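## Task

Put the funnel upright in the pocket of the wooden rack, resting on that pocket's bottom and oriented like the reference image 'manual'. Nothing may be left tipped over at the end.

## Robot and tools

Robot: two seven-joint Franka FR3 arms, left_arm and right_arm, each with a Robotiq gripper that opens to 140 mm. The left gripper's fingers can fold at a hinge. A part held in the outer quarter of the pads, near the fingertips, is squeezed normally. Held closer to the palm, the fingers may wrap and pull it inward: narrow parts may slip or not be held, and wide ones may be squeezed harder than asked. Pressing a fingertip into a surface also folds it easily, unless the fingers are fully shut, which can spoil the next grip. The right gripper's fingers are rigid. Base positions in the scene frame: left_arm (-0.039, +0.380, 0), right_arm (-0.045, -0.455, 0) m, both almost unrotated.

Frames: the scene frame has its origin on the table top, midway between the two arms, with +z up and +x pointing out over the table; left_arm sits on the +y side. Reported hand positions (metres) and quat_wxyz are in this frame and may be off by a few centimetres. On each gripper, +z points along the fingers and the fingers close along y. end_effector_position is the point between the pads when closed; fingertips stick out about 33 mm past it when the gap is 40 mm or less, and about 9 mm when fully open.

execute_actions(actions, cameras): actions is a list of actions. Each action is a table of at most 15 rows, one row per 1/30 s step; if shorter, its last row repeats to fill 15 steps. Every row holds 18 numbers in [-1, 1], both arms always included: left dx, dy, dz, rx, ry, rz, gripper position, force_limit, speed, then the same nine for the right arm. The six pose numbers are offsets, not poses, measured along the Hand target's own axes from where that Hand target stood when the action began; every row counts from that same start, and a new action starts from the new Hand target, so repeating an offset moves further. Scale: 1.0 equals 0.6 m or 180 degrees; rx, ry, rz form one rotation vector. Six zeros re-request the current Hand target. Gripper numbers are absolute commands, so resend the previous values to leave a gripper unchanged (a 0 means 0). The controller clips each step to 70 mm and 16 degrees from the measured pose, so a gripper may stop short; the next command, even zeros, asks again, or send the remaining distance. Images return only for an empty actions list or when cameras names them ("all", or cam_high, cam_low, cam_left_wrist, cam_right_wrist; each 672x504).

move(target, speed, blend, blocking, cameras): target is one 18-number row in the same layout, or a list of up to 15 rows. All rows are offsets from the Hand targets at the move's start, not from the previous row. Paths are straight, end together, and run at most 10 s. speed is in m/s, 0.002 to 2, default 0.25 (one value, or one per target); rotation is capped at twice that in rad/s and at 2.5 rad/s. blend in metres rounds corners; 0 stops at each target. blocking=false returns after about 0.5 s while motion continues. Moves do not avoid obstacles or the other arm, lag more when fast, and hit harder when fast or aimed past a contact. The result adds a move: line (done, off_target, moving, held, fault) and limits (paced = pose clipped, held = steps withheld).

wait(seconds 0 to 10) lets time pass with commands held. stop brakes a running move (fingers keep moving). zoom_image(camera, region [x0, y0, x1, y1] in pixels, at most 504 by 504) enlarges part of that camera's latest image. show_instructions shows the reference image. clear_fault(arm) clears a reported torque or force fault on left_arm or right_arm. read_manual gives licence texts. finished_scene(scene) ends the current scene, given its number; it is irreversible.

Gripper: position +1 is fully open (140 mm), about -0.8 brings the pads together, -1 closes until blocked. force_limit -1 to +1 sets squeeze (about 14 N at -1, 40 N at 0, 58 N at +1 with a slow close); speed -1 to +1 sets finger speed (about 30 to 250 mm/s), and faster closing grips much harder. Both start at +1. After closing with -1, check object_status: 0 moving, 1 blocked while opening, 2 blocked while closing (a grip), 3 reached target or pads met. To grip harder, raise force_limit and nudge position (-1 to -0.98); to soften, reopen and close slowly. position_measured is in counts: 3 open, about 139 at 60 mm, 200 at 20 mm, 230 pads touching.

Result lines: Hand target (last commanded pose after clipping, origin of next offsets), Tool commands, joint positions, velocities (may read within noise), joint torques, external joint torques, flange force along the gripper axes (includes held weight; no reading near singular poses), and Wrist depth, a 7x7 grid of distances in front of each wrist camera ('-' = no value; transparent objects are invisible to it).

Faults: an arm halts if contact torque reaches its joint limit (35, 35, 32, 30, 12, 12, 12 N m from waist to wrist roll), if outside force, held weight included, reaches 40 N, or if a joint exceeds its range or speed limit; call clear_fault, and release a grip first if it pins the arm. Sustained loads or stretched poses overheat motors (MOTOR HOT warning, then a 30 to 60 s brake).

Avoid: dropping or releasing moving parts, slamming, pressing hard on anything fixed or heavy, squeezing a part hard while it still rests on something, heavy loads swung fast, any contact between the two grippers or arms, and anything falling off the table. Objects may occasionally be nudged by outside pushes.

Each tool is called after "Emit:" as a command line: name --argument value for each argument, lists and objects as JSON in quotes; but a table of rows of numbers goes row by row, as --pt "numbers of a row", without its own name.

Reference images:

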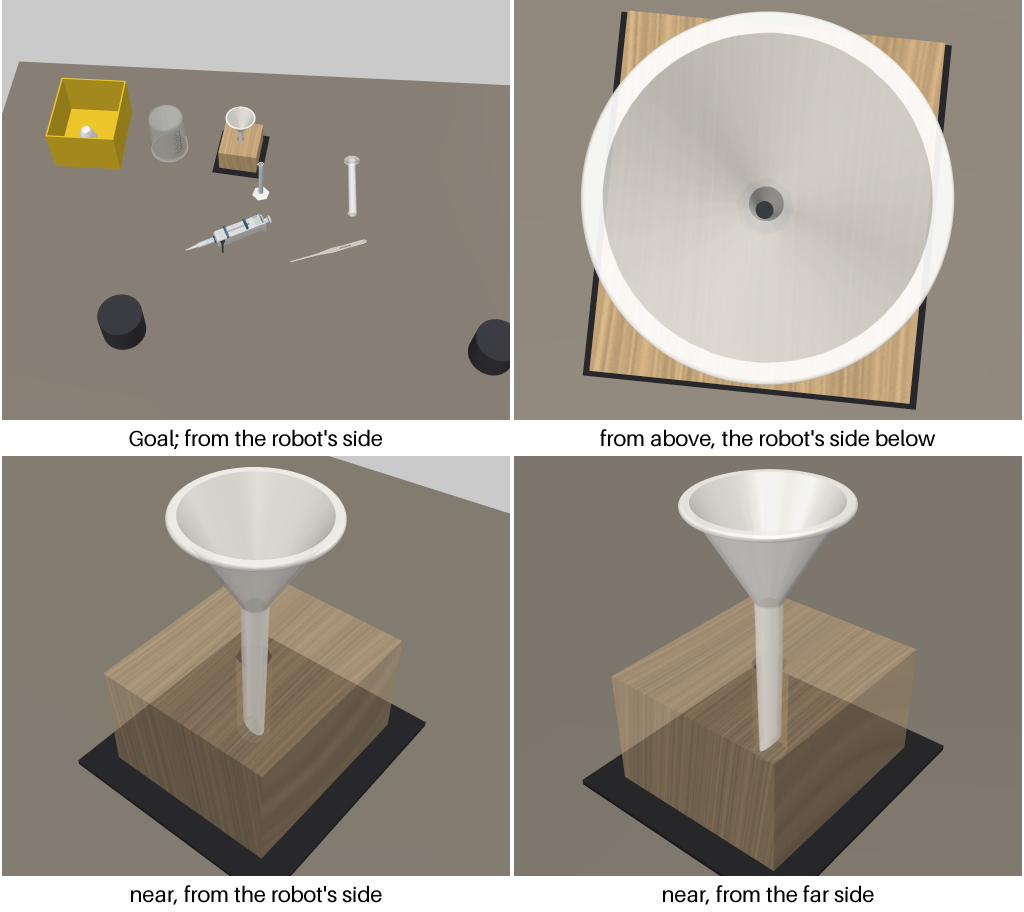

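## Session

Emit:
execute_actions --actions '[]'

Emit:
show_instructions

Scene clock: 0.00 s.
left_arm: end_effector_position=(+0.5574, +0.0556, +0.1255) position_measured=3 object_status=3 end_effector_quat_wxyz=(-0.014, -0.096, +0.984, -0.148) | right_arm: end_effector_position=(+0.1223, -0.1092, +0.2449) position_measured=3 object_status=3 end_effector_quat_wxyz=(-0.030, +0.794, +0.455, -0.403)
Joint positions: left_arm=[-0.325 0.398 -0.12 -1.829 -0.312 2.319 1.175] | right_arm=[0.883 0.204 -0.034 -1.85 0.315 1.279 -1.794]
Joint velocities: within noise
Joint torques (N m): no reading
External joint torques (N m): no reading
Flange force (N): no reading
Wrist depth (mm): cam_left_wrist=[303 283 264 247 231 217 155 / 322 299 277 259 241 226 159 / 343 316 292 271 254 192 166 / 360 316 310 286 265 251 167 / - 341 327 301 280 263 108 / 1731 386 350 319 295 274 258 / 1842 1718 1523 340 311 287 268] | cam_right_wrist=[- 476 401 355 319 289 264 / 2746 2308 492 433 375 337 306 / - 2308 2465 545 462 403 357 / - 133 2818 2781 503 146 392 / - 123 3238 3056 458 714 105 / - 2972 2384 3190 433 1955 - / - 2855 3190 395 397 2214 -]
Hand target: left_arm +0.5574, +0.0556, +0.1255; -0.014, -0.096, +0.984, -0.148 | right_arm +0.1223, -0.1092, +0.2449; -0.030, +0.794, +0.455, -0.403
Tool commands: left_gripper/position=+1.0 left_gripper/force_limit=+1.0 left_gripper/speed=+1.0 right_gripper/position=+1.0 right_gripper/force_limit=+1.0 right_gripper/speed=+1.0
camera_calibration:
cam_left_wrist: T_world_to_cam=[[-0.198228, 0.936543, -0.289126, 0.100419], [0.922205, 0.278134, 0.268663, -0.564931], [0.33203, -0.213377, -0.918818, 0.0835493], [0, 0, 0, 1]] pos_world=[0.513147, 0.0809072, 0.257576]
cam_right_wrist: T_world_to_cam=[[0.712231, -0.574289, -0.403632, -0.0437974], [-0.0252886, -0.595639, 0.802854, -0.253647], [-0.70149, -0.56161, -0.438755, 0.272843], [0, 0, 0, 1]] pos_world=[0.216176, -0.0230032, 0.305675]

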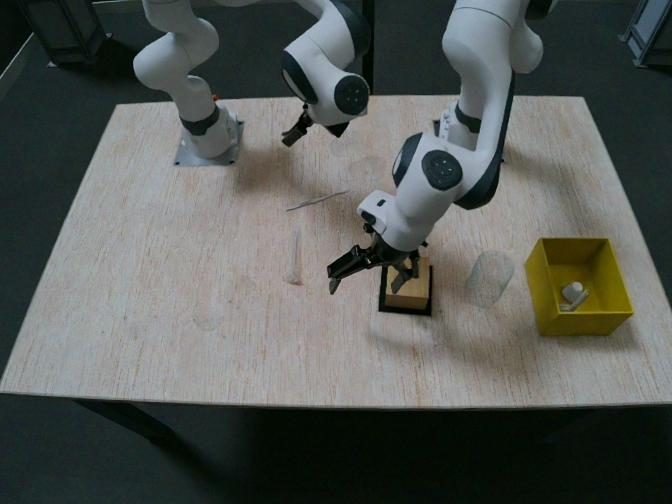

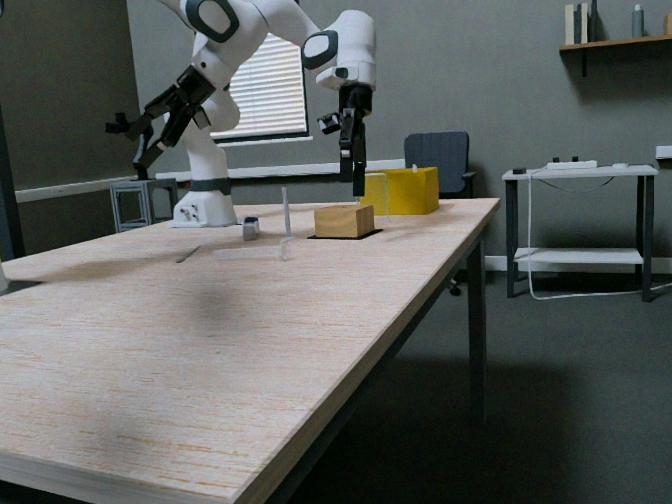

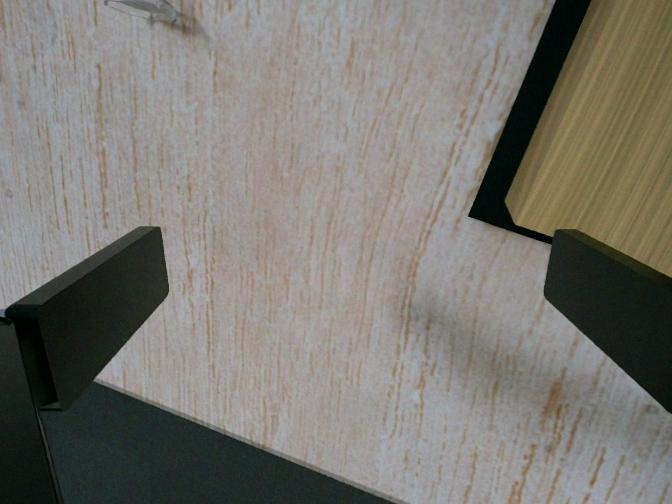

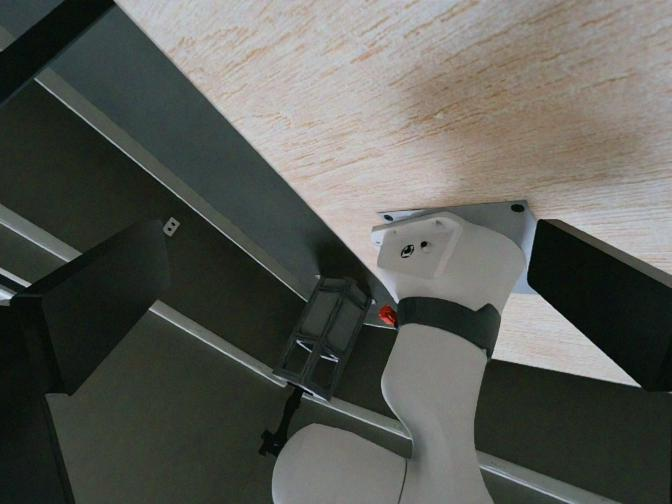

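Reference images for this scene: manual.

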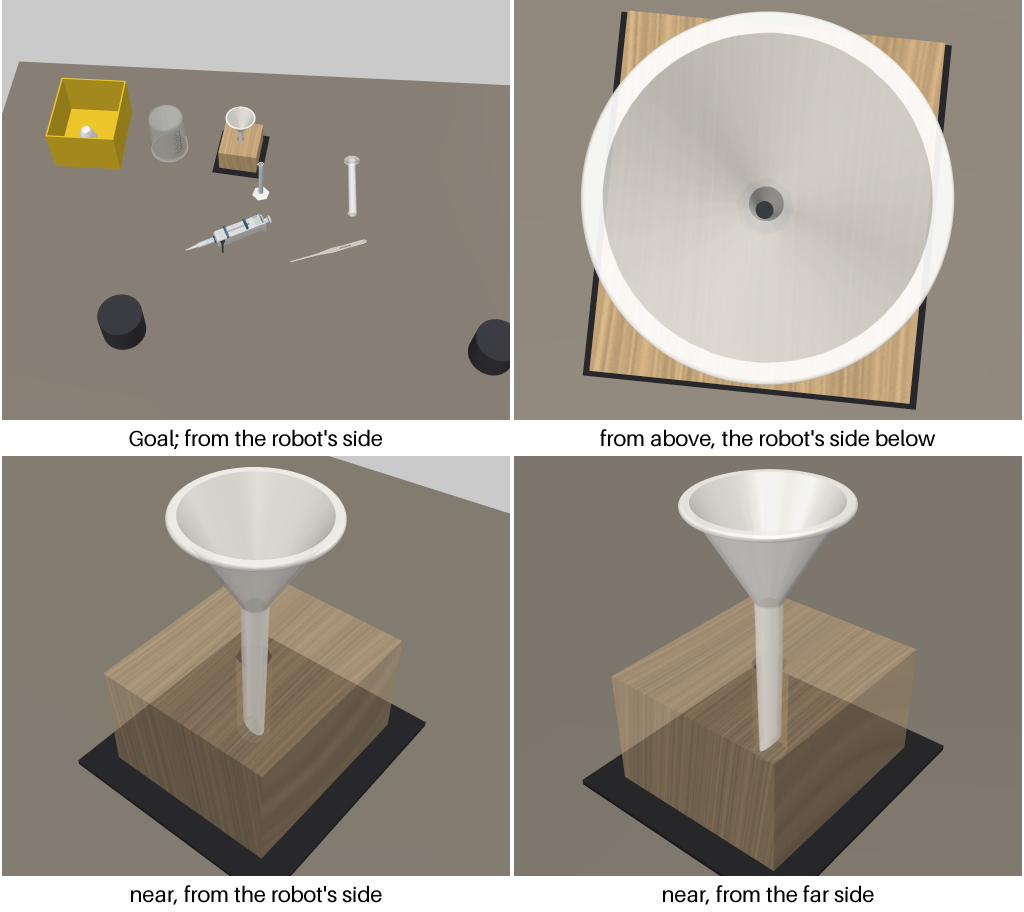

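Emit:
zoom_image --camera "cam_high" --region '[440, 220, 640, 350]'

Emit:
zoom_image --camera "cam_high" --region '[260, 170, 440, 320]'

Emit:
zoom_image --camera "cam_low" --region '[170, 150, 450, 290]'

Scaled by 2.520 from the camera's 672x504 image, which has a finer 960x720 frame.

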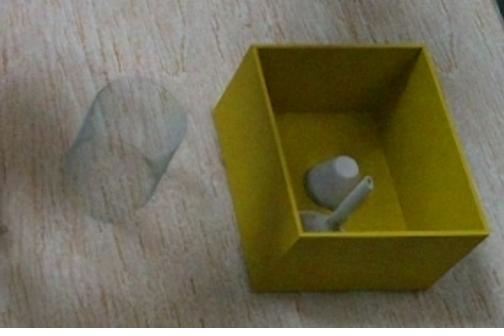

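Scaled by 2.800 from the camera's 672x504 image, which has a finer 960x720 frame.

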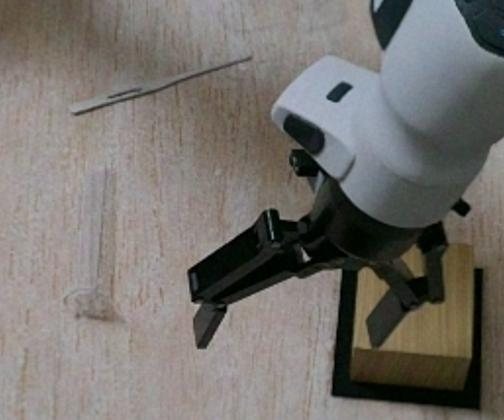

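Scaled by 1.800 from the camera's 672x504 image, which has a finer 960x720 frame.

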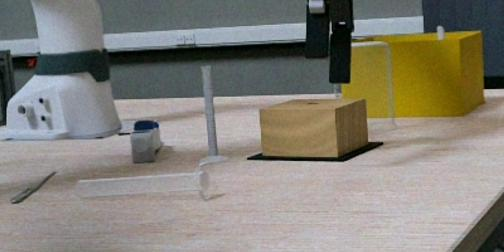

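Emit:
move --pt "0.0233 -0.1203 -0.398 0 0 0 1 1 1 0 0 0 0 0 0 1 1 1" --pt "0.0992 0.679 -0.6425 -0.0947 -0.009 0.0615 1 1 1 0 0 0 0 0 0 1 1 1" --speed 0.45 --blend '[0.06,0]' --cameras '["cam_high","cam_left_wrist"]'

Emit:
zoom_image --camera "cam_high" --region '[350, 180, 510, 330]'

Scene clock: 4.67 s.
left_arm: end_effector_position=(+0.4189, +0.5390, +0.3792) position_measured=3 object_status=3 end_effector_quat_wxyz=(-0.002, -0.004, +1.000, -0.001) | right_arm: end_effector_position=(+0.1223, -0.1092, +0.2449) position_measured=3 object_status=3 end_effector_quat_wxyz=(-0.030, +0.794, +0.455, -0.403)
Joint positions: left_arm=[-0.042 -0.246 0.302 -1.917 0.072 1.676 1.836] | right_arm=[0.883 0.204 -0.034 -1.85 0.315 1.279 -1.794]
Joint velocities: left_arm=[0.002 0 0.001 0 0 0 0.007] | right_arm=[within noise]
Joint torques (N m): left_arm=[0.27 -22.57 -3.01 23.06 1.09 2.81 0.38] | right_arm=[-0.17 -37.77 -0.47 22.64 1.62 -0.05 -0.15]
External joint torques (N m): left_arm=[0.25 -0.75 -0.47 -1.16 0.25 0.4 0.38] | right_arm=[-0.17 -0.6 -0.66 0.42 0 -0.07 -0.09]
Flange force (N): left_arm=[6.0 -1.5 4.6] | right_arm=[-1.0 0.3 -1.1]
Wrist depth (mm): cam_left_wrist=[465 465 466 468 467 466 1178 / 492 493 491 491 496 493 1276 / 499 524 524 516 517 523 1352 / - 544 559 - 577 549 1393 / - 587 598 570 575 595 107 / 1692 635 640 1655 1668 1632 107 / 1785 1785 1813 1785 1813 1744 1757] | cam_right_wrist=[1903 1669 403 357 319 290 264 / 2411 2148 492 430 376 335 304 / - 2411 2614 541 463 405 359 / - 143 3390 2712 515 146 390 / - 143 2047 2932 - 721 105 / 2308 2712 3056 2712 441 - - / - 2494 3338 397 396 1990 -]
Hand target: left_arm +0.4198, +0.5398, +0.3799; +0.000, +0.000, +1.000, +0.000 | right_arm +0.1223, -0.1092, +0.2449; -0.030, +0.794, +0.455, -0.403
Off the commanded pose: left_arm 0.001 m, 1 deg | right_arm 0.000 m, 0 deg.
move: done; limits=paced
camera_calibration:
cam_left_wrist: T_world_to_cam=[[-0.0121877, 0.99992, -0.00324203, -0.526904], [0.942642, 0.012571, 0.333568, -0.529885], [0.333582, 0.00100933, -0.942721, 0.35865], [0, 0, 0, 1]] pos_world=[0.373431, 0.533162, 0.513151]
Images, in order (width x height): cam_high 672x504, cam_left_wrist 672x504.

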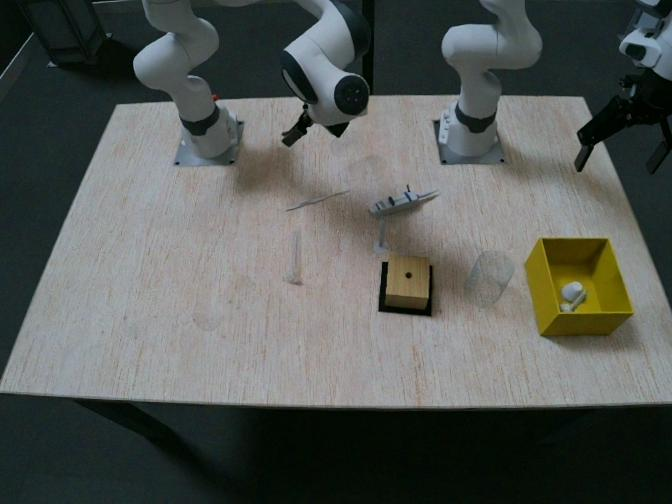

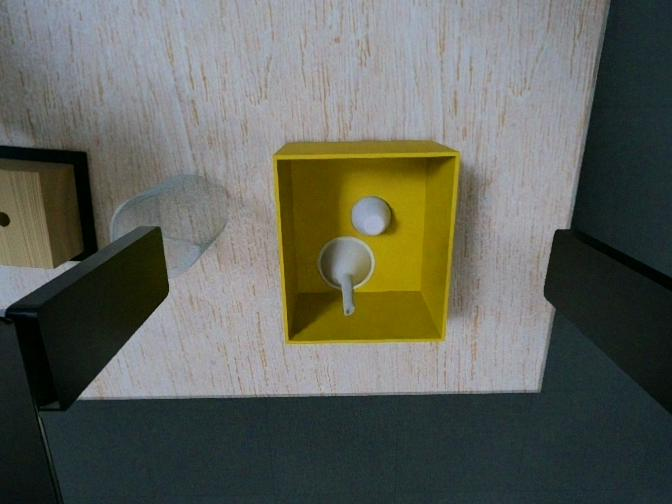

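Scaled by 3.150 from the camera's 672x504 image, which has a finer 960x720 frame.

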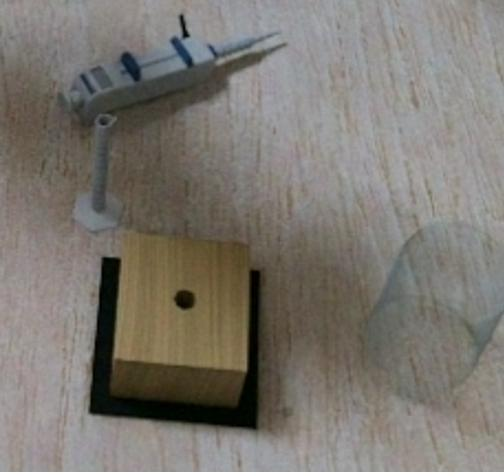

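Emit:
zoom_image --camera "cam_left_wrist" --region '[260, 130, 480, 360]'

Emit:
zoom_image --camera "cam_left_wrist" --region '[0, 120, 250, 300]'

Scaled by 2.191 from the camera's 672x504 image, which has a finer 960x720 frame.

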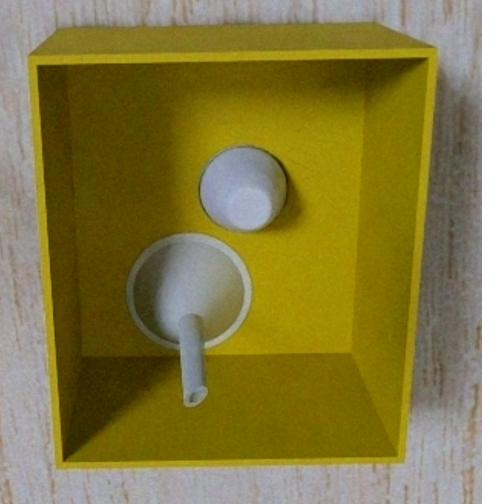

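Scaled by 2.016 from the camera's 672x504 image, which has a finer 960x720 frame.

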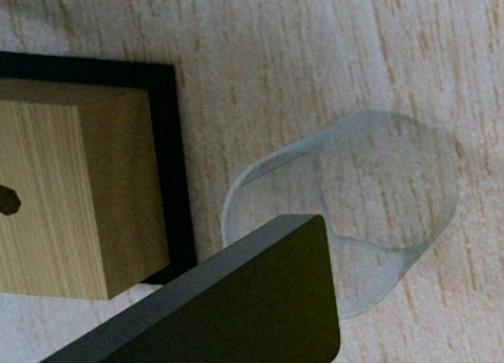

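Emit:
move --pt "-0.2087 0.0037 0.2167 0 0 0 -0.2 -0.5 0 0 0 0 0 0 0 1 1 1" --speed 0.3 --cameras '["cam_left_wrist","cam_high","cam_low"]'

Emit:
zoom_image --camera "cam_left_wrist" --region '[250, 100, 450, 300]'

Emit:
zoom_image --camera "cam_low" --region '[330, 90, 470, 230]'

Scene clock: 13.93 s.
left_arm: end_effector_position=(+0.5435, +0.5411, +0.2497) position_measured=154 object_status=3 end_effector_quat_wxyz=(-0.003, -0.002, +1.000, +0.001) | right_arm: end_effector_position=(+0.1223, -0.1092, +0.2449) position_measured=3 object_status=3 end_effector_quat_wxyz=(-0.030, +0.794, +0.455, -0.403)
Joint positions: left_arm=[-0.048 0.161 0.306 -1.792 -0.049 1.941 1.869] | right_arm=[0.883 0.204 -0.034 -1.85 0.315 1.279 -1.794]
Joint velocities: left_arm=[0.001 0 0 0 -0.001 0.002 0.005] | right_arm=[within noise]
Joint torques (N m): left_arm=[0.88 -35.98 1.23 23.56 0.27 2.92 0.5] | right_arm=[-0.13 -37.8 -0.43 22.66 1.63 -0.05 -0.16]
External joint torques (N m): left_arm=[0.8 -0.04 -0.56 -0.86 -0.53 0.5 0.5] | right_arm=[-0.19 -0.55 -0.67 0.39 0 -0.08 -0.1]
Flange force (N): left_arm=[3.3 0.5 3.0] | right_arm=[-1.0 0.4 -1.1]
Wrist depth (mm): cam_left_wrist=[347 348 346 - 344 301 349 / 366 368 368 366 354 364 370 / 388 389 387 - 366 387 391 / 413 412 131 353 167 409 421 / - 93 89 438 143 93 84 / - - 66 1474 - - 77 / - - - 1576 - - -] | cam_right_wrist=[1903 485 403 358 321 289 264 / 2284 2106 492 435 380 337 303 / 2237 2646 2523 549 465 403 355 / - 133 2932 2818 510 146 392 / - 123 2646 2932 464 492 105 / - - 3056 3099 435 - - / - - 2855 396 398 - -]
Hand target: left_arm +0.5450, +0.5421, +0.2499; +0.000, +0.000, +1.000, +0.000 | right_arm +0.1223, -0.1092, +0.2449; -0.030, +0.794, +0.455, -0.403
Off the commanded pose: left_arm 0.002 m, 0 deg | right_arm 0.000 m, 0 deg.
move: done
camera_calibration:
cam_left_wrist: T_world_to_cam=[[-0.00867463, 0.999962, -0.000231794, -0.530507], [0.94279, 0.00825592, 0.333284, -0.601736], [0.333273, 0.00267259, -0.942826, 0.194341], [0, 0, 0, 1]] pos_world=[0.49794, 0.534936, 0.383656]
Images, in order (width x height): cam_high 672x504, cam_low 672x504, cam_left_wrist 672x504.

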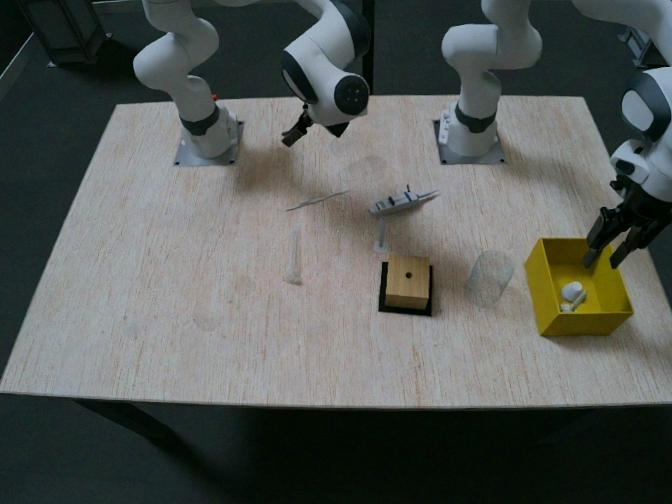

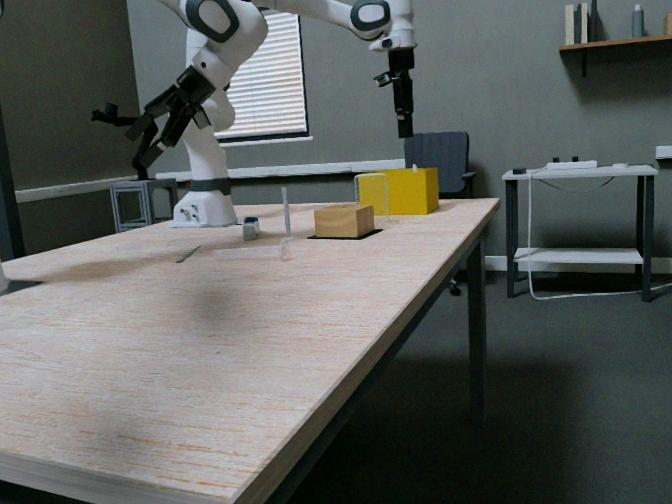

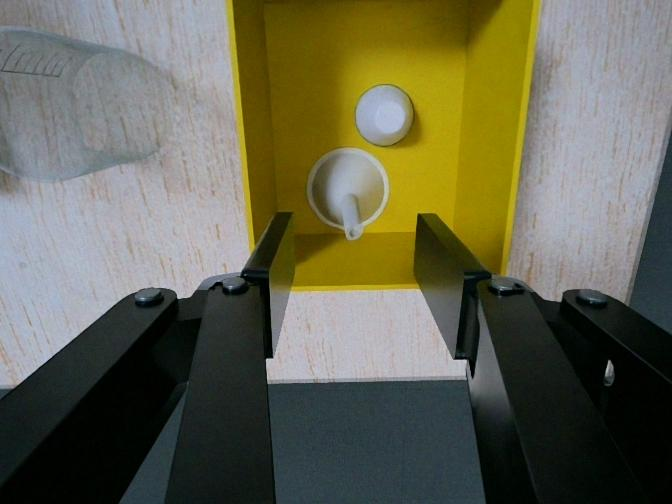

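Scaled by 2.520 from the camera's 672x504 image, which has a finer 960x720 frame.

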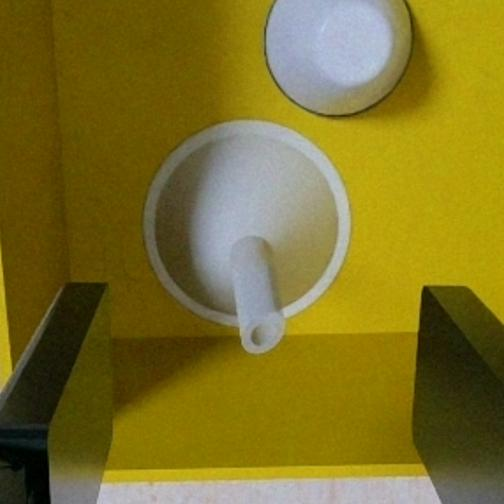

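Scaled by 3.600 from the camera's 672x504 image, which has a finer 960x720 frame.

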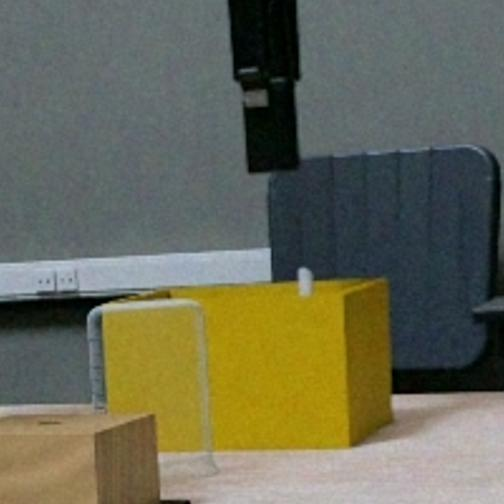

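Emit:
move --pt "-0.0267 0.0042 0.0915 0 0 0 -0.325 -0.5 0 0 0 0 0 0 0 1 1 1" --speed 0.2 --cameras '["cam_left_wrist","cam_low"]'

Emit:
zoom_image --camera "cam_left_wrist" --region '[250, 130, 450, 330]'

Emit:
zoom_image --camera "cam_low" --region '[330, 90, 470, 230]'

Scene clock: 15.40 s.
left_arm: end_effector_position=(+0.5592, +0.5440, +0.1942) position_measured=170 object_status=3 end_effector_quat_wxyz=(-0.003, -0.002, +1.000, +0.000) | right_arm: end_effector_position=(+0.1223, -0.1092, +0.2449) position_measured=3 object_status=3 end_effector_quat_wxyz=(-0.030, +0.794, +0.455, -0.403)
Joint positions: left_arm=[-0.042 0.252 0.304 -1.816 -0.081 2.05 1.887] | right_arm=[0.883 0.204 -0.034 -1.85 0.315 1.279 -1.794]
Joint velocities: left_arm=[0.001 0 0 0 -0.001 0.005 0.004] | right_arm=[within noise]
Joint torques (N m): left_arm=[0.77 -39.21 2.2 23.11 0.27 2.89 0.48] | right_arm=[-0.18 -37.79 -0.46 22.65 1.63 -0.04 -0.16]
External joint torques (N m): left_arm=[0.8 -0.53 -0.45 -0.97 -0.49 0.46 0.48] | right_arm=[-0.45 -0.57 -0.88 0.45 0 -0.05 -0.09]
Flange force (N): left_arm=[5.4 0.1 2.4] | right_arm=[-1.0 0.7 -1.3]
Wrist depth (mm): cam_left_wrist=[296 296 227 294 295 231 297 / 311 313 304 310 311 235 314 / 332 331 330 307 327 237 333 / 352 351 218 281 141 256 354 / 366 78 90 376 120 90 367 / - - 63 402 - 63 - / - - - 1503 - - 66] | cam_right_wrist=[2148 1695 403 357 317 289 264 / 2284 2191 490 433 379 336 304 / 1839 2260 2523 542 469 404 357 / - 143 3056 2972 513 146 393 / - 124 - 2972 462 489 105 / - 2855 2972 2932 425 - - / - 3874 3056 397 410 2333 -]
Hand target: left_arm +0.5610, +0.5447, +0.1950; +0.000, +0.000, +1.000, +0.000 | right_arm +0.1223, -0.1092, +0.2449; -0.030, +0.794, +0.455, -0.403
Off the commanded pose: left_arm 0.002 m, 0 deg | right_arm 0.000 m, 0 deg.
move: done
camera_calibration:
cam_left_wrist: T_world_to_cam=[[-0.00876924, 0.999962, -0.00025408, -0.533326], [0.943179, 0.00835568, 0.332181, -0.598175], [0.33217, 0.00267333, -0.943216, 0.137488], [0, 0, 0, 1]] pos_world=[0.51384, 0.537936, 0.328248]
Images, in order (width x height): cam_low 672x504, cam_left_wrist 672x504.

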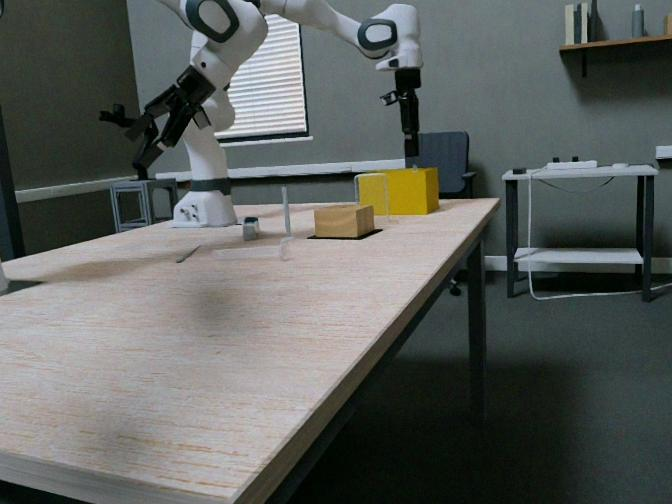

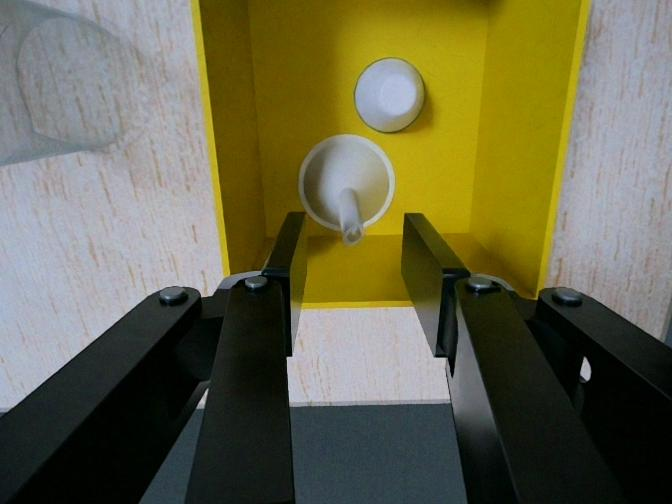

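Scaled by 2.520 from the camera's 672x504 image, which has a finer 960x720 frame.

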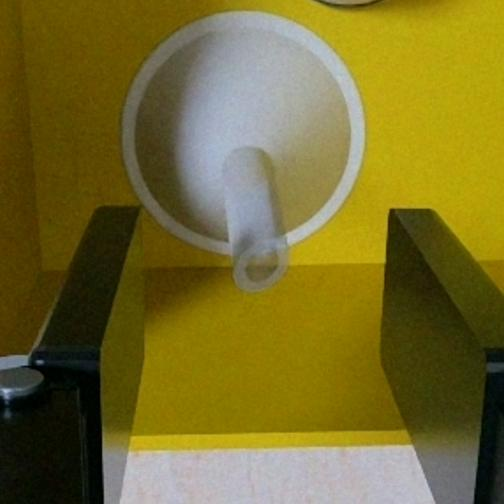

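Scaled by 3.600 from the camera's 672x504 image, which has a finer 960x720 frame.

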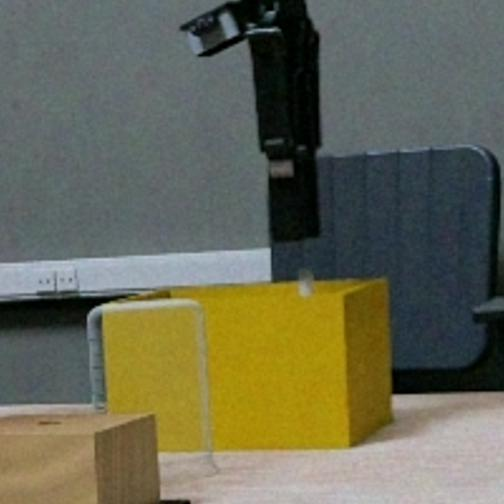

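Emit:
move --pt "-0.0038 0.0005 0.07 0 0 0 -0.325 -0.5 0 0 0 0 0 0 0 1 1 1" --pt "-0.0038 0.0005 0.0701 0 0 0 -1 -0.7 -1 0 0 0 0 0 0 1 1 1" --speed 0.1 --cameras '["cam_left_wrist","cam_low"]'

Emit:
zoom_image --camera "cam_low" --region '[330, 90, 470, 230]'

Emit:
zoom_image --camera "cam_left_wrist" --region '[250, 130, 450, 330]'

Scene clock: 18.17 s.
left_arm: end_effector_position=(+0.5622, +0.5447, +0.1527) position_measured=214 object_status=0 end_effector_quat_wxyz=(-0.002, -0.002, +1.000, +0.001) | right_arm: end_effector_position=(+0.1223, -0.1092, +0.2449) position_measured=3 object_status=3 end_effector_quat_wxyz=(-0.030, +0.794, +0.455, -0.403)
Joint positions: left_arm=[-0.04 0.302 0.301 -1.858 -0.102 2.141 1.901] | right_arm=[0.883 0.204 -0.034 -1.85 0.315 1.279 -1.794]
Joint torques (N m): left_arm=[0.63 -39.62 2.65 21.83 0.23 2.79 0.4] | right_arm=[-0.18 -37.77 -0.47 22.64 1.63 -0.06 -0.17]
External joint torques (N m): left_arm=[0.63 -0.08 -0.51 -1.58 -0.49 0.37 0.4] | right_arm=[-0.2 -0.59 -0.67 0.42 0.02 -0.08 -0.11]
Flange force (N): left_arm=[6.5 -0.5 3.0] | right_arm=[-1.0 0.4 -1.1]
Wrist depth (mm): cam_left_wrist=[258 255 - - 253 228 170 / 272 272 - 270 265 259 276 / 288 288 199 271 286 219 284 / 307 305 249 151 245 221 309 / 327 320 84 - 90 88 330 / - 68 72 63 66 71 - / - 65 - - - - 61] | cam_right_wrist=[1778 479 403 356 319 289 265 / 2260 2308 488 429 378 337 303 / 2028 3056 2411 544 470 404 356 / - 133 3190 2746 513 146 392 / - 2614 2893 3144 465 490 105 / - - 3338 2746 433 - - / - 2893 3013 392 394 2333 -]
Hand target: left_arm +0.5633, +0.5450, +0.1529; +0.000, +0.000, +1.000, +0.000 | right_arm +0.1223, -0.1092, +0.2449; -0.030, +0.794, +0.455, -0.403
Off the commanded pose: left_arm 0.001 m, 0 deg | right_arm 0.000 m, 0 deg.
move: done
camera_calibration:
cam_left_wrist: T_world_to_cam=[[-0.00772976, 0.99997, 0.0000873955, -0.534545], [0.942557, 0.00725677, 0.333967, -0.586513], [0.333957, 0.00266386, -0.942585, 0.0962662], [0, 0, 0, 1]] pos_world=[0.516542, 0.538529, 0.286662]
Images, in order (width x height): cam_low 672x504, cam_left_wrist 672x504.

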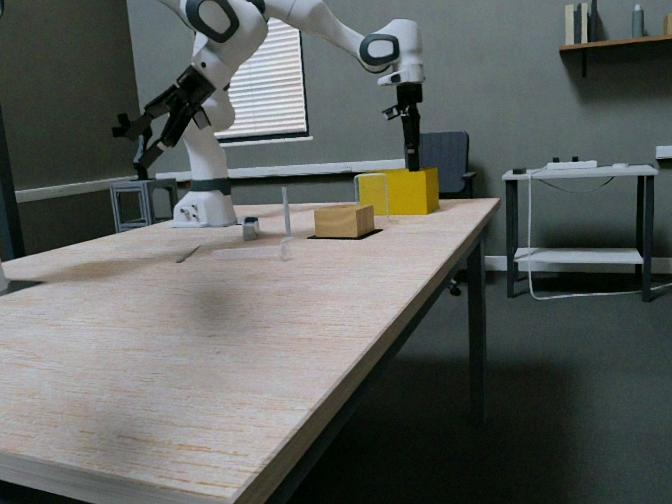

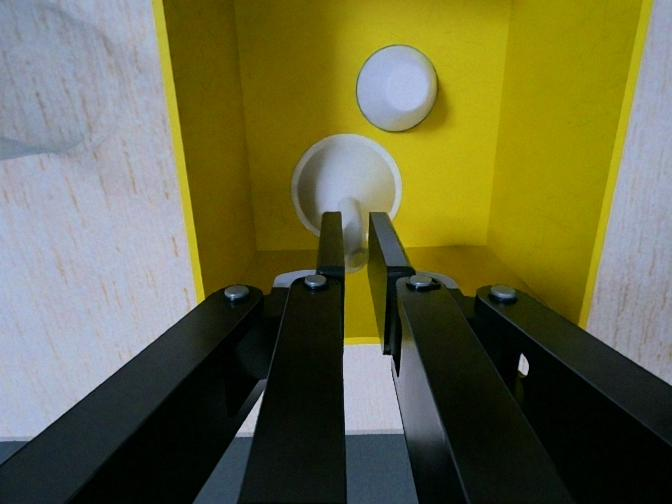

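Scaled by 3.600 from the camera's 672x504 image, which has a finer 960x720 frame.

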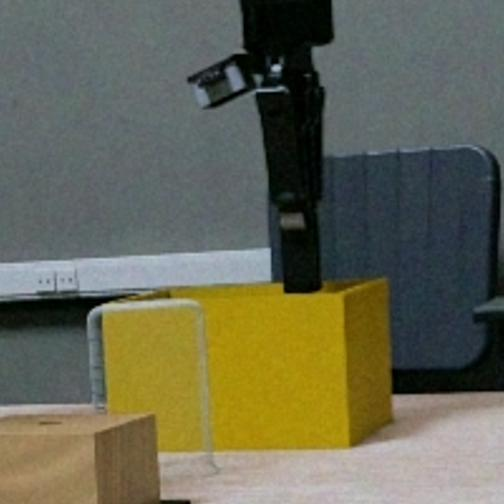

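Scaled by 2.520 from the camera's 672x504 image, which has a finer 960x720 frame.

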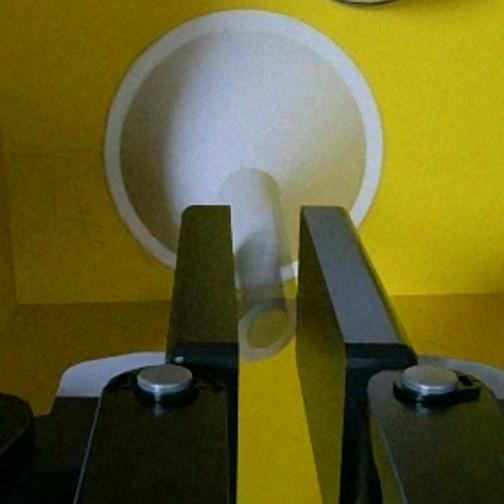

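Emit:
wait --seconds 0.7

Scene clock: 18.93 s.
left_arm: end_effector_position=(+0.5622, +0.5447, +0.1527) position_measured=214 object_status=2 end_effector_quat_wxyz=(-0.002, -0.002, +1.000, +0.001) | right_arm: end_effector_position=(+0.1223, -0.1092, +0.2449) position_measured=3 object_status=3 end_effector_quat_wxyz=(-0.030, +0.794, +0.455, -0.403)
Joint positions: left_arm=[-0.04 0.302 0.301 -1.858 -0.102 2.141 1.901] | right_arm=[0.883 0.204 -0.034 -1.85 0.315 1.279 -1.794]
Joint torques (N m): left_arm=[0.63 -39.57 2.57 21.87 0.24 2.79 0.36] | right_arm=[-0.19 -37.81 -0.41 22.64 1.62 -0.04 -0.15]
External joint torques (N m): left_arm=[0.8 0.22 -0.46 -1.71 -0.47 0.35 0.36] | right_arm=[-0.27 -0.65 -0.66 0.42 0 -0.06 -0.09]
Flange force (N): left_arm=[6.1 -0.2 3.4] | right_arm=[-1.2 0.4 -1.0]
Wrist depth (mm): cam_left_wrist=[258 255 258 258 253 214 170 / 274 272 270 269 235 - 270 / 288 290 284 272 - - 287 / 308 307 197 151 267 208 309 / 327 318 84 - 90 88 330 / - 67 72 63 66 71 - / - 65 - - - - 61] | cam_right_wrist=[2384 1644 404 357 320 289 263 / 2678 2214 490 432 377 338 305 / - 2411 2523 548 461 398 356 / - 133 3099 2781 515 146 392 / - 122 - 2972 458 687 105 / 2237 - - 3099 430 2583 - / - - - 394 - - -]
Hand target: left_arm +0.5633, +0.5450, +0.1529; +0.000, +0.000, +1.000, +0.000 | right_arm +0.1223, -0.1092, +0.2449; -0.030, +0.794, +0.455, -0.403
Tool commands: left_gripper/position=-1.0 left_gripper/force_limit=-0.7 left_gripper/speed=-1.0 right_gripper/position=+1.0 right_gripper/force_limit=+1.0 right_gripper/speed=+1.0
Off the commanded pose: left_arm 0.001 m, 0 deg | right_arm 0.000 m, 0 deg.
wait: 0.70 s; at rest by 0.10 s

Emit:
move --pt "0 0 -0.3118 0 0 0 -1 -0.7 -1 0 0 0 0 0 0 1 1 1" --pt "0.1138 -0.6517 -0.3118 0 0 0 -1 -0.7 -1 0 0 0 0 0 0 1 1 1" --pt "0.1138 -0.6517 -0.1618 0 0 0 -1 -0.7 -1 0 0 0 0 0 0 1 1 1" --speed '[0.15,0.3,0.2]' --blend '[0.03,0.03,0]' --cameras '["cam_high","cam_low","cam_left_wrist"]'

Emit:
zoom_image --camera "cam_high" --region '[340, 190, 470, 330]'

Emit:
zoom_image --camera "cam_low" --region '[260, 110, 420, 260]'

Scene clock: 24.07 s.
left_arm: end_effector_position=(+0.4940, +0.1540, +0.2490) position_measured=214 object_status=2 end_effector_quat_wxyz=(-0.003, +0.002, +1.000, +0.000) | right_arm: end_effector_position=(+0.1223, -0.1092, +0.2449) position_measured=3 object_status=3 end_effector_quat_wxyz=(-0.030, +0.794, +0.455, -0.403)
Joint positions: left_arm=[-0.43 0.077 0 -1.894 -0.002 1.966 1.176] | right_arm=[0.883 0.204 -0.034 -1.85 0.315 1.279 -1.794]
Joint velocities: left_arm=[0 -0.001 0.001 0 0 0.002 -0.008] | right_arm=[within noise]
Joint torques (N m): left_arm=[0.46 -36.03 -0.56 22.97 1.09 2.95 -0.09] | right_arm=[-0.15 -37.74 -0.45 22.71 1.63 -0.04 -0.12]
External joint torques (N m): left_arm=[0.61 -1.01 -0.48 -1.52 0.38 0.51 -0.09] | right_arm=[-0.2 -0.63 -0.68 0.52 0.02 -0.06 -0.06]
Flange force (N): left_arm=[8.6 3.6 3.5] | right_arm=[-0.9 0.2 -1.4]
Wrist depth (mm): cam_left_wrist=[349 349 347 347 346 345 344 / 367 366 368 306 360 365 365 / 391 387 390 - 381 389 389 / 416 415 414 151 405 412 409 / 447 79 84 - 90 88 437 / - 67 72 63 66 71 - / - 65 - - - - 61] | cam_right_wrist=[- 468 403 358 320 289 263 / 2170 2260 490 430 381 336 303 / 2066 2583 2494 544 468 403 357 / - 143 2781 2678 506 146 387 / - 115 - 3013 461 494 105 / - - - 3557 434 - - / - - 3616 394 403 - -]
Hand target: left_arm +0.4952, +0.1539, +0.2499; +0.000, +0.000, +1.000, +0.000 | right_arm +0.1223, -0.1092, +0.2449; -0.030, +0.794, +0.455, -0.403
Off the commanded pose: left_arm 0.002 m, 0 deg | right_arm 0.000 m, 0 deg.
move: done
camera_calibration:
cam_left_wrist: T_world_to_cam=[[0.000441255, 0.999999, -0.00122094, -0.148202], [0.943121, -0.0000102531, 0.332451, -0.550358], [0.332451, -0.00129819, -0.94312, 0.212234], [0, 0, 0, 1]] pos_world=[0.448562, 0.148472, 0.382948]
Images, in order (width x height): cam_high 672x504, cam_low 672x504, cam_left_wrist 672x504.

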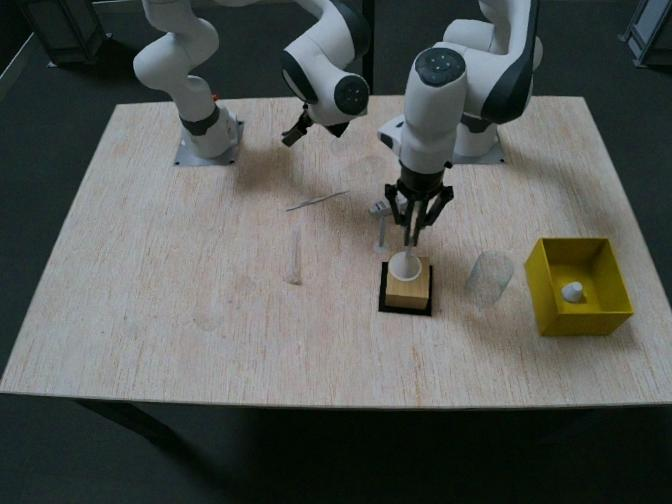

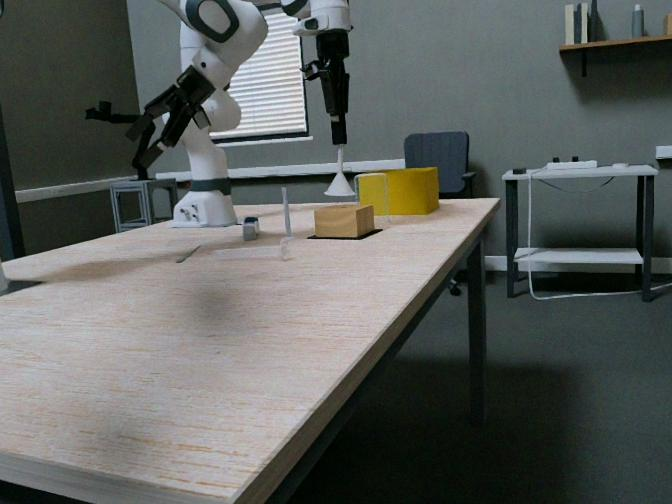

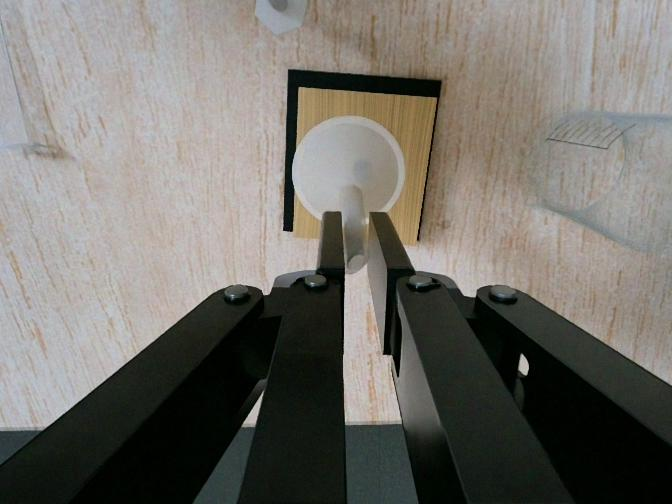

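Scaled by 3.600 from the camera's 672x504 image, which has a finer 960x720 frame.

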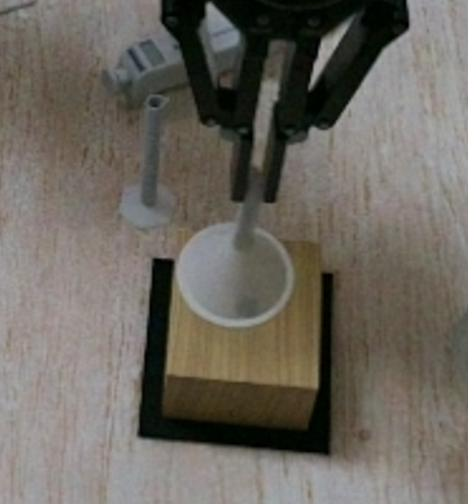

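Scaled by 3.150 from the camera's 672x504 image, which has a finer 960x720 frame.

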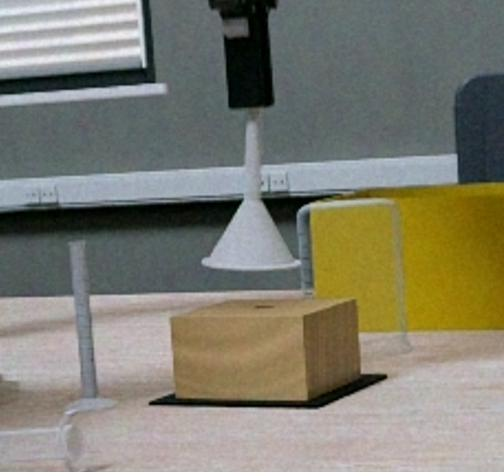

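Emit:
move --pt "-0.0117 0.0183 0 0 0 0 -1 -0.7 -1 0 0 0 0 0 0 1 1 1" --pt "-0.0117 0.0183 0.0483 0 0 0 -1 -0.7 -1 0 0 0 0 0 0 1 1 1" --speed '[0.1,0.1]' --blend '[0.005,0]' --cameras '["cam_high","cam_low","cam_left_wrist"]'

Emit:
zoom_image --camera "cam_high" --region '[370, 220, 450, 320]'

Emit:
zoom_image --camera "cam_low" --region '[290, 140, 400, 250]'

Scene clock: 25.97 s.
left_arm: end_effector_position=(+0.5004, +0.1640, +0.2204) position_measured=214 object_status=2 end_effector_quat_wxyz=(-0.003, -0.002, +1.000, +0.000) | right_arm: end_effector_position=(+0.1223, -0.1092, +0.2449) position_measured=3 object_status=3 end_effector_quat_wxyz=(-0.030, +0.794, +0.455, -0.403)
Joint positions: left_arm=[-0.419 0.103 0.009 -1.935 -0.002 2.033 1.186] | right_arm=[0.883 0.204 -0.034 -1.85 0.315 1.279 -1.794]
Joint velocities: left_arm=[0.001 0 0.001 0 -0.001 0.005 0.004] | right_arm=[within noise]
Joint torques (N m): left_arm=[0.41 -36.23 -0.56 22.92 0.85 2.84 0.39] | right_arm=[-0.18 -37.78 -0.49 22.66 1.63 -0.04 -0.17]
External joint torques (N m): left_arm=[0.49 -0.82 -0.61 -1.24 0.16 0.4 0.39] | right_arm=[-0.14 -0.52 -0.64 0.42 0.02 -0.06 -0.11]
Flange force (N): left_arm=[6.8 3.5 2.4] | right_arm=[-0.8 0.3 -1.2]
Wrist depth (mm): cam_left_wrist=[323 321 322 320 321 319 320 / 340 341 338 272 332 338 337 / 361 361 359 255 359 358 356 / 383 383 383 151 376 379 382 / 408 79 84 - 90 88 407 / - 68 72 63 66 71 - / - 65 - - - - 61] | cam_right_wrist=[1823 445 401 359 319 290 263 / 2127 2148 493 433 377 337 304 / - 2746 2646 542 468 403 357 / - 143 2972 2855 509 146 391 / - 124 3144 3056 460 644 105 / - 2358 3190 2523 437 - - / - 2494 - 398 392 1903 -]
Hand target: left_arm +0.5022, +0.1649, +0.2209; +0.000, +0.000, +1.000, +0.000 | right_arm +0.1223, -0.1092, +0.2449; -0.030, +0.794, +0.455, -0.403
Off the commanded pose: left_arm 0.002 m, 0 deg | right_arm 0.000 m, 0 deg.
move: done
camera_calibration:
cam_left_wrist: T_world_to_cam=[[-0.00914755, 0.999958, -0.000391504, -0.153632], [0.942891, 0.00875587, 0.332987, -0.548335], [0.332976, 0.00267687, -0.942931, 0.182224], [0, 0, 0, 1]] pos_world=[0.454939, 0.157939, 0.354354]
Images, in order (width x height): cam_high 672x504, cam_low 672x504, cam_left_wrist 672x504.

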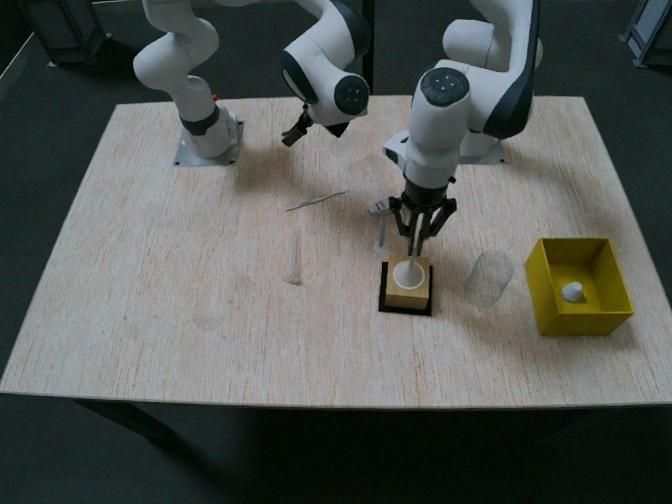

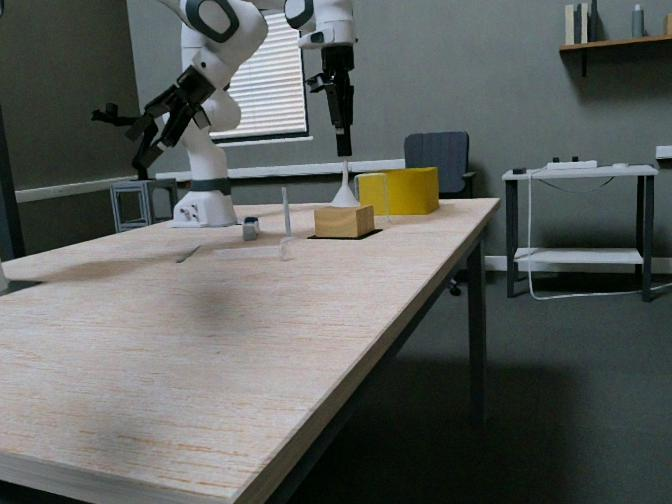

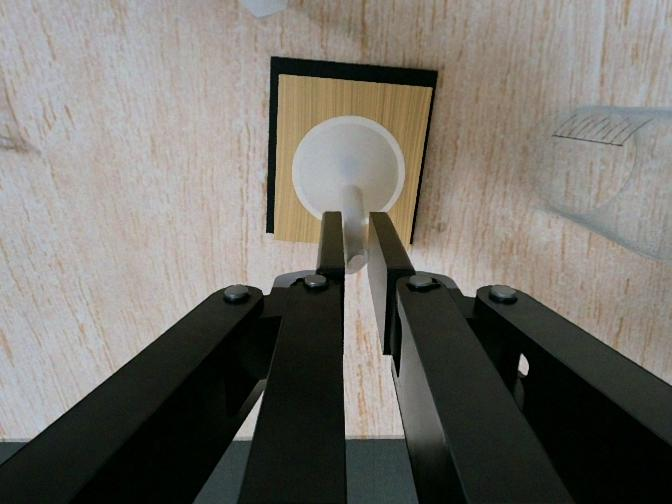

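Scaled by 5.040 from the camera's 672x504 image, which has a finer 960x720 frame.

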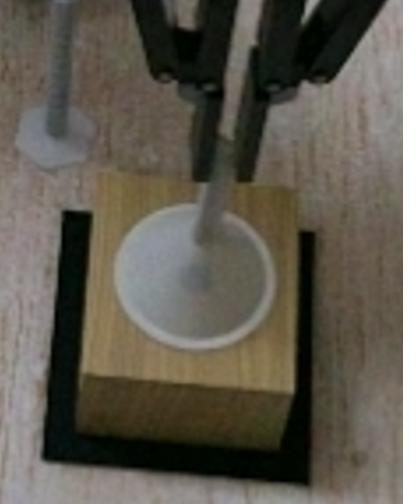

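Scaled by 4.582 from the camera's 672x504 image, which has a finer 960x720 frame.

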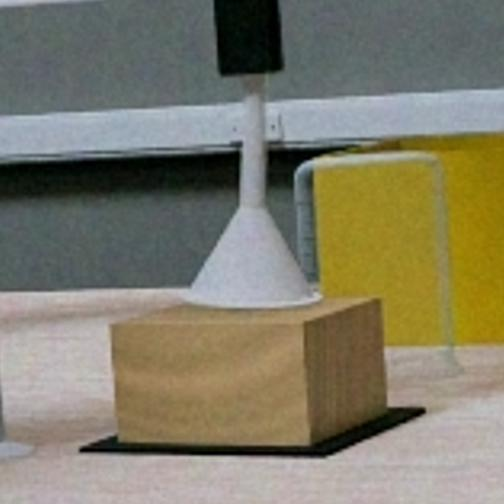

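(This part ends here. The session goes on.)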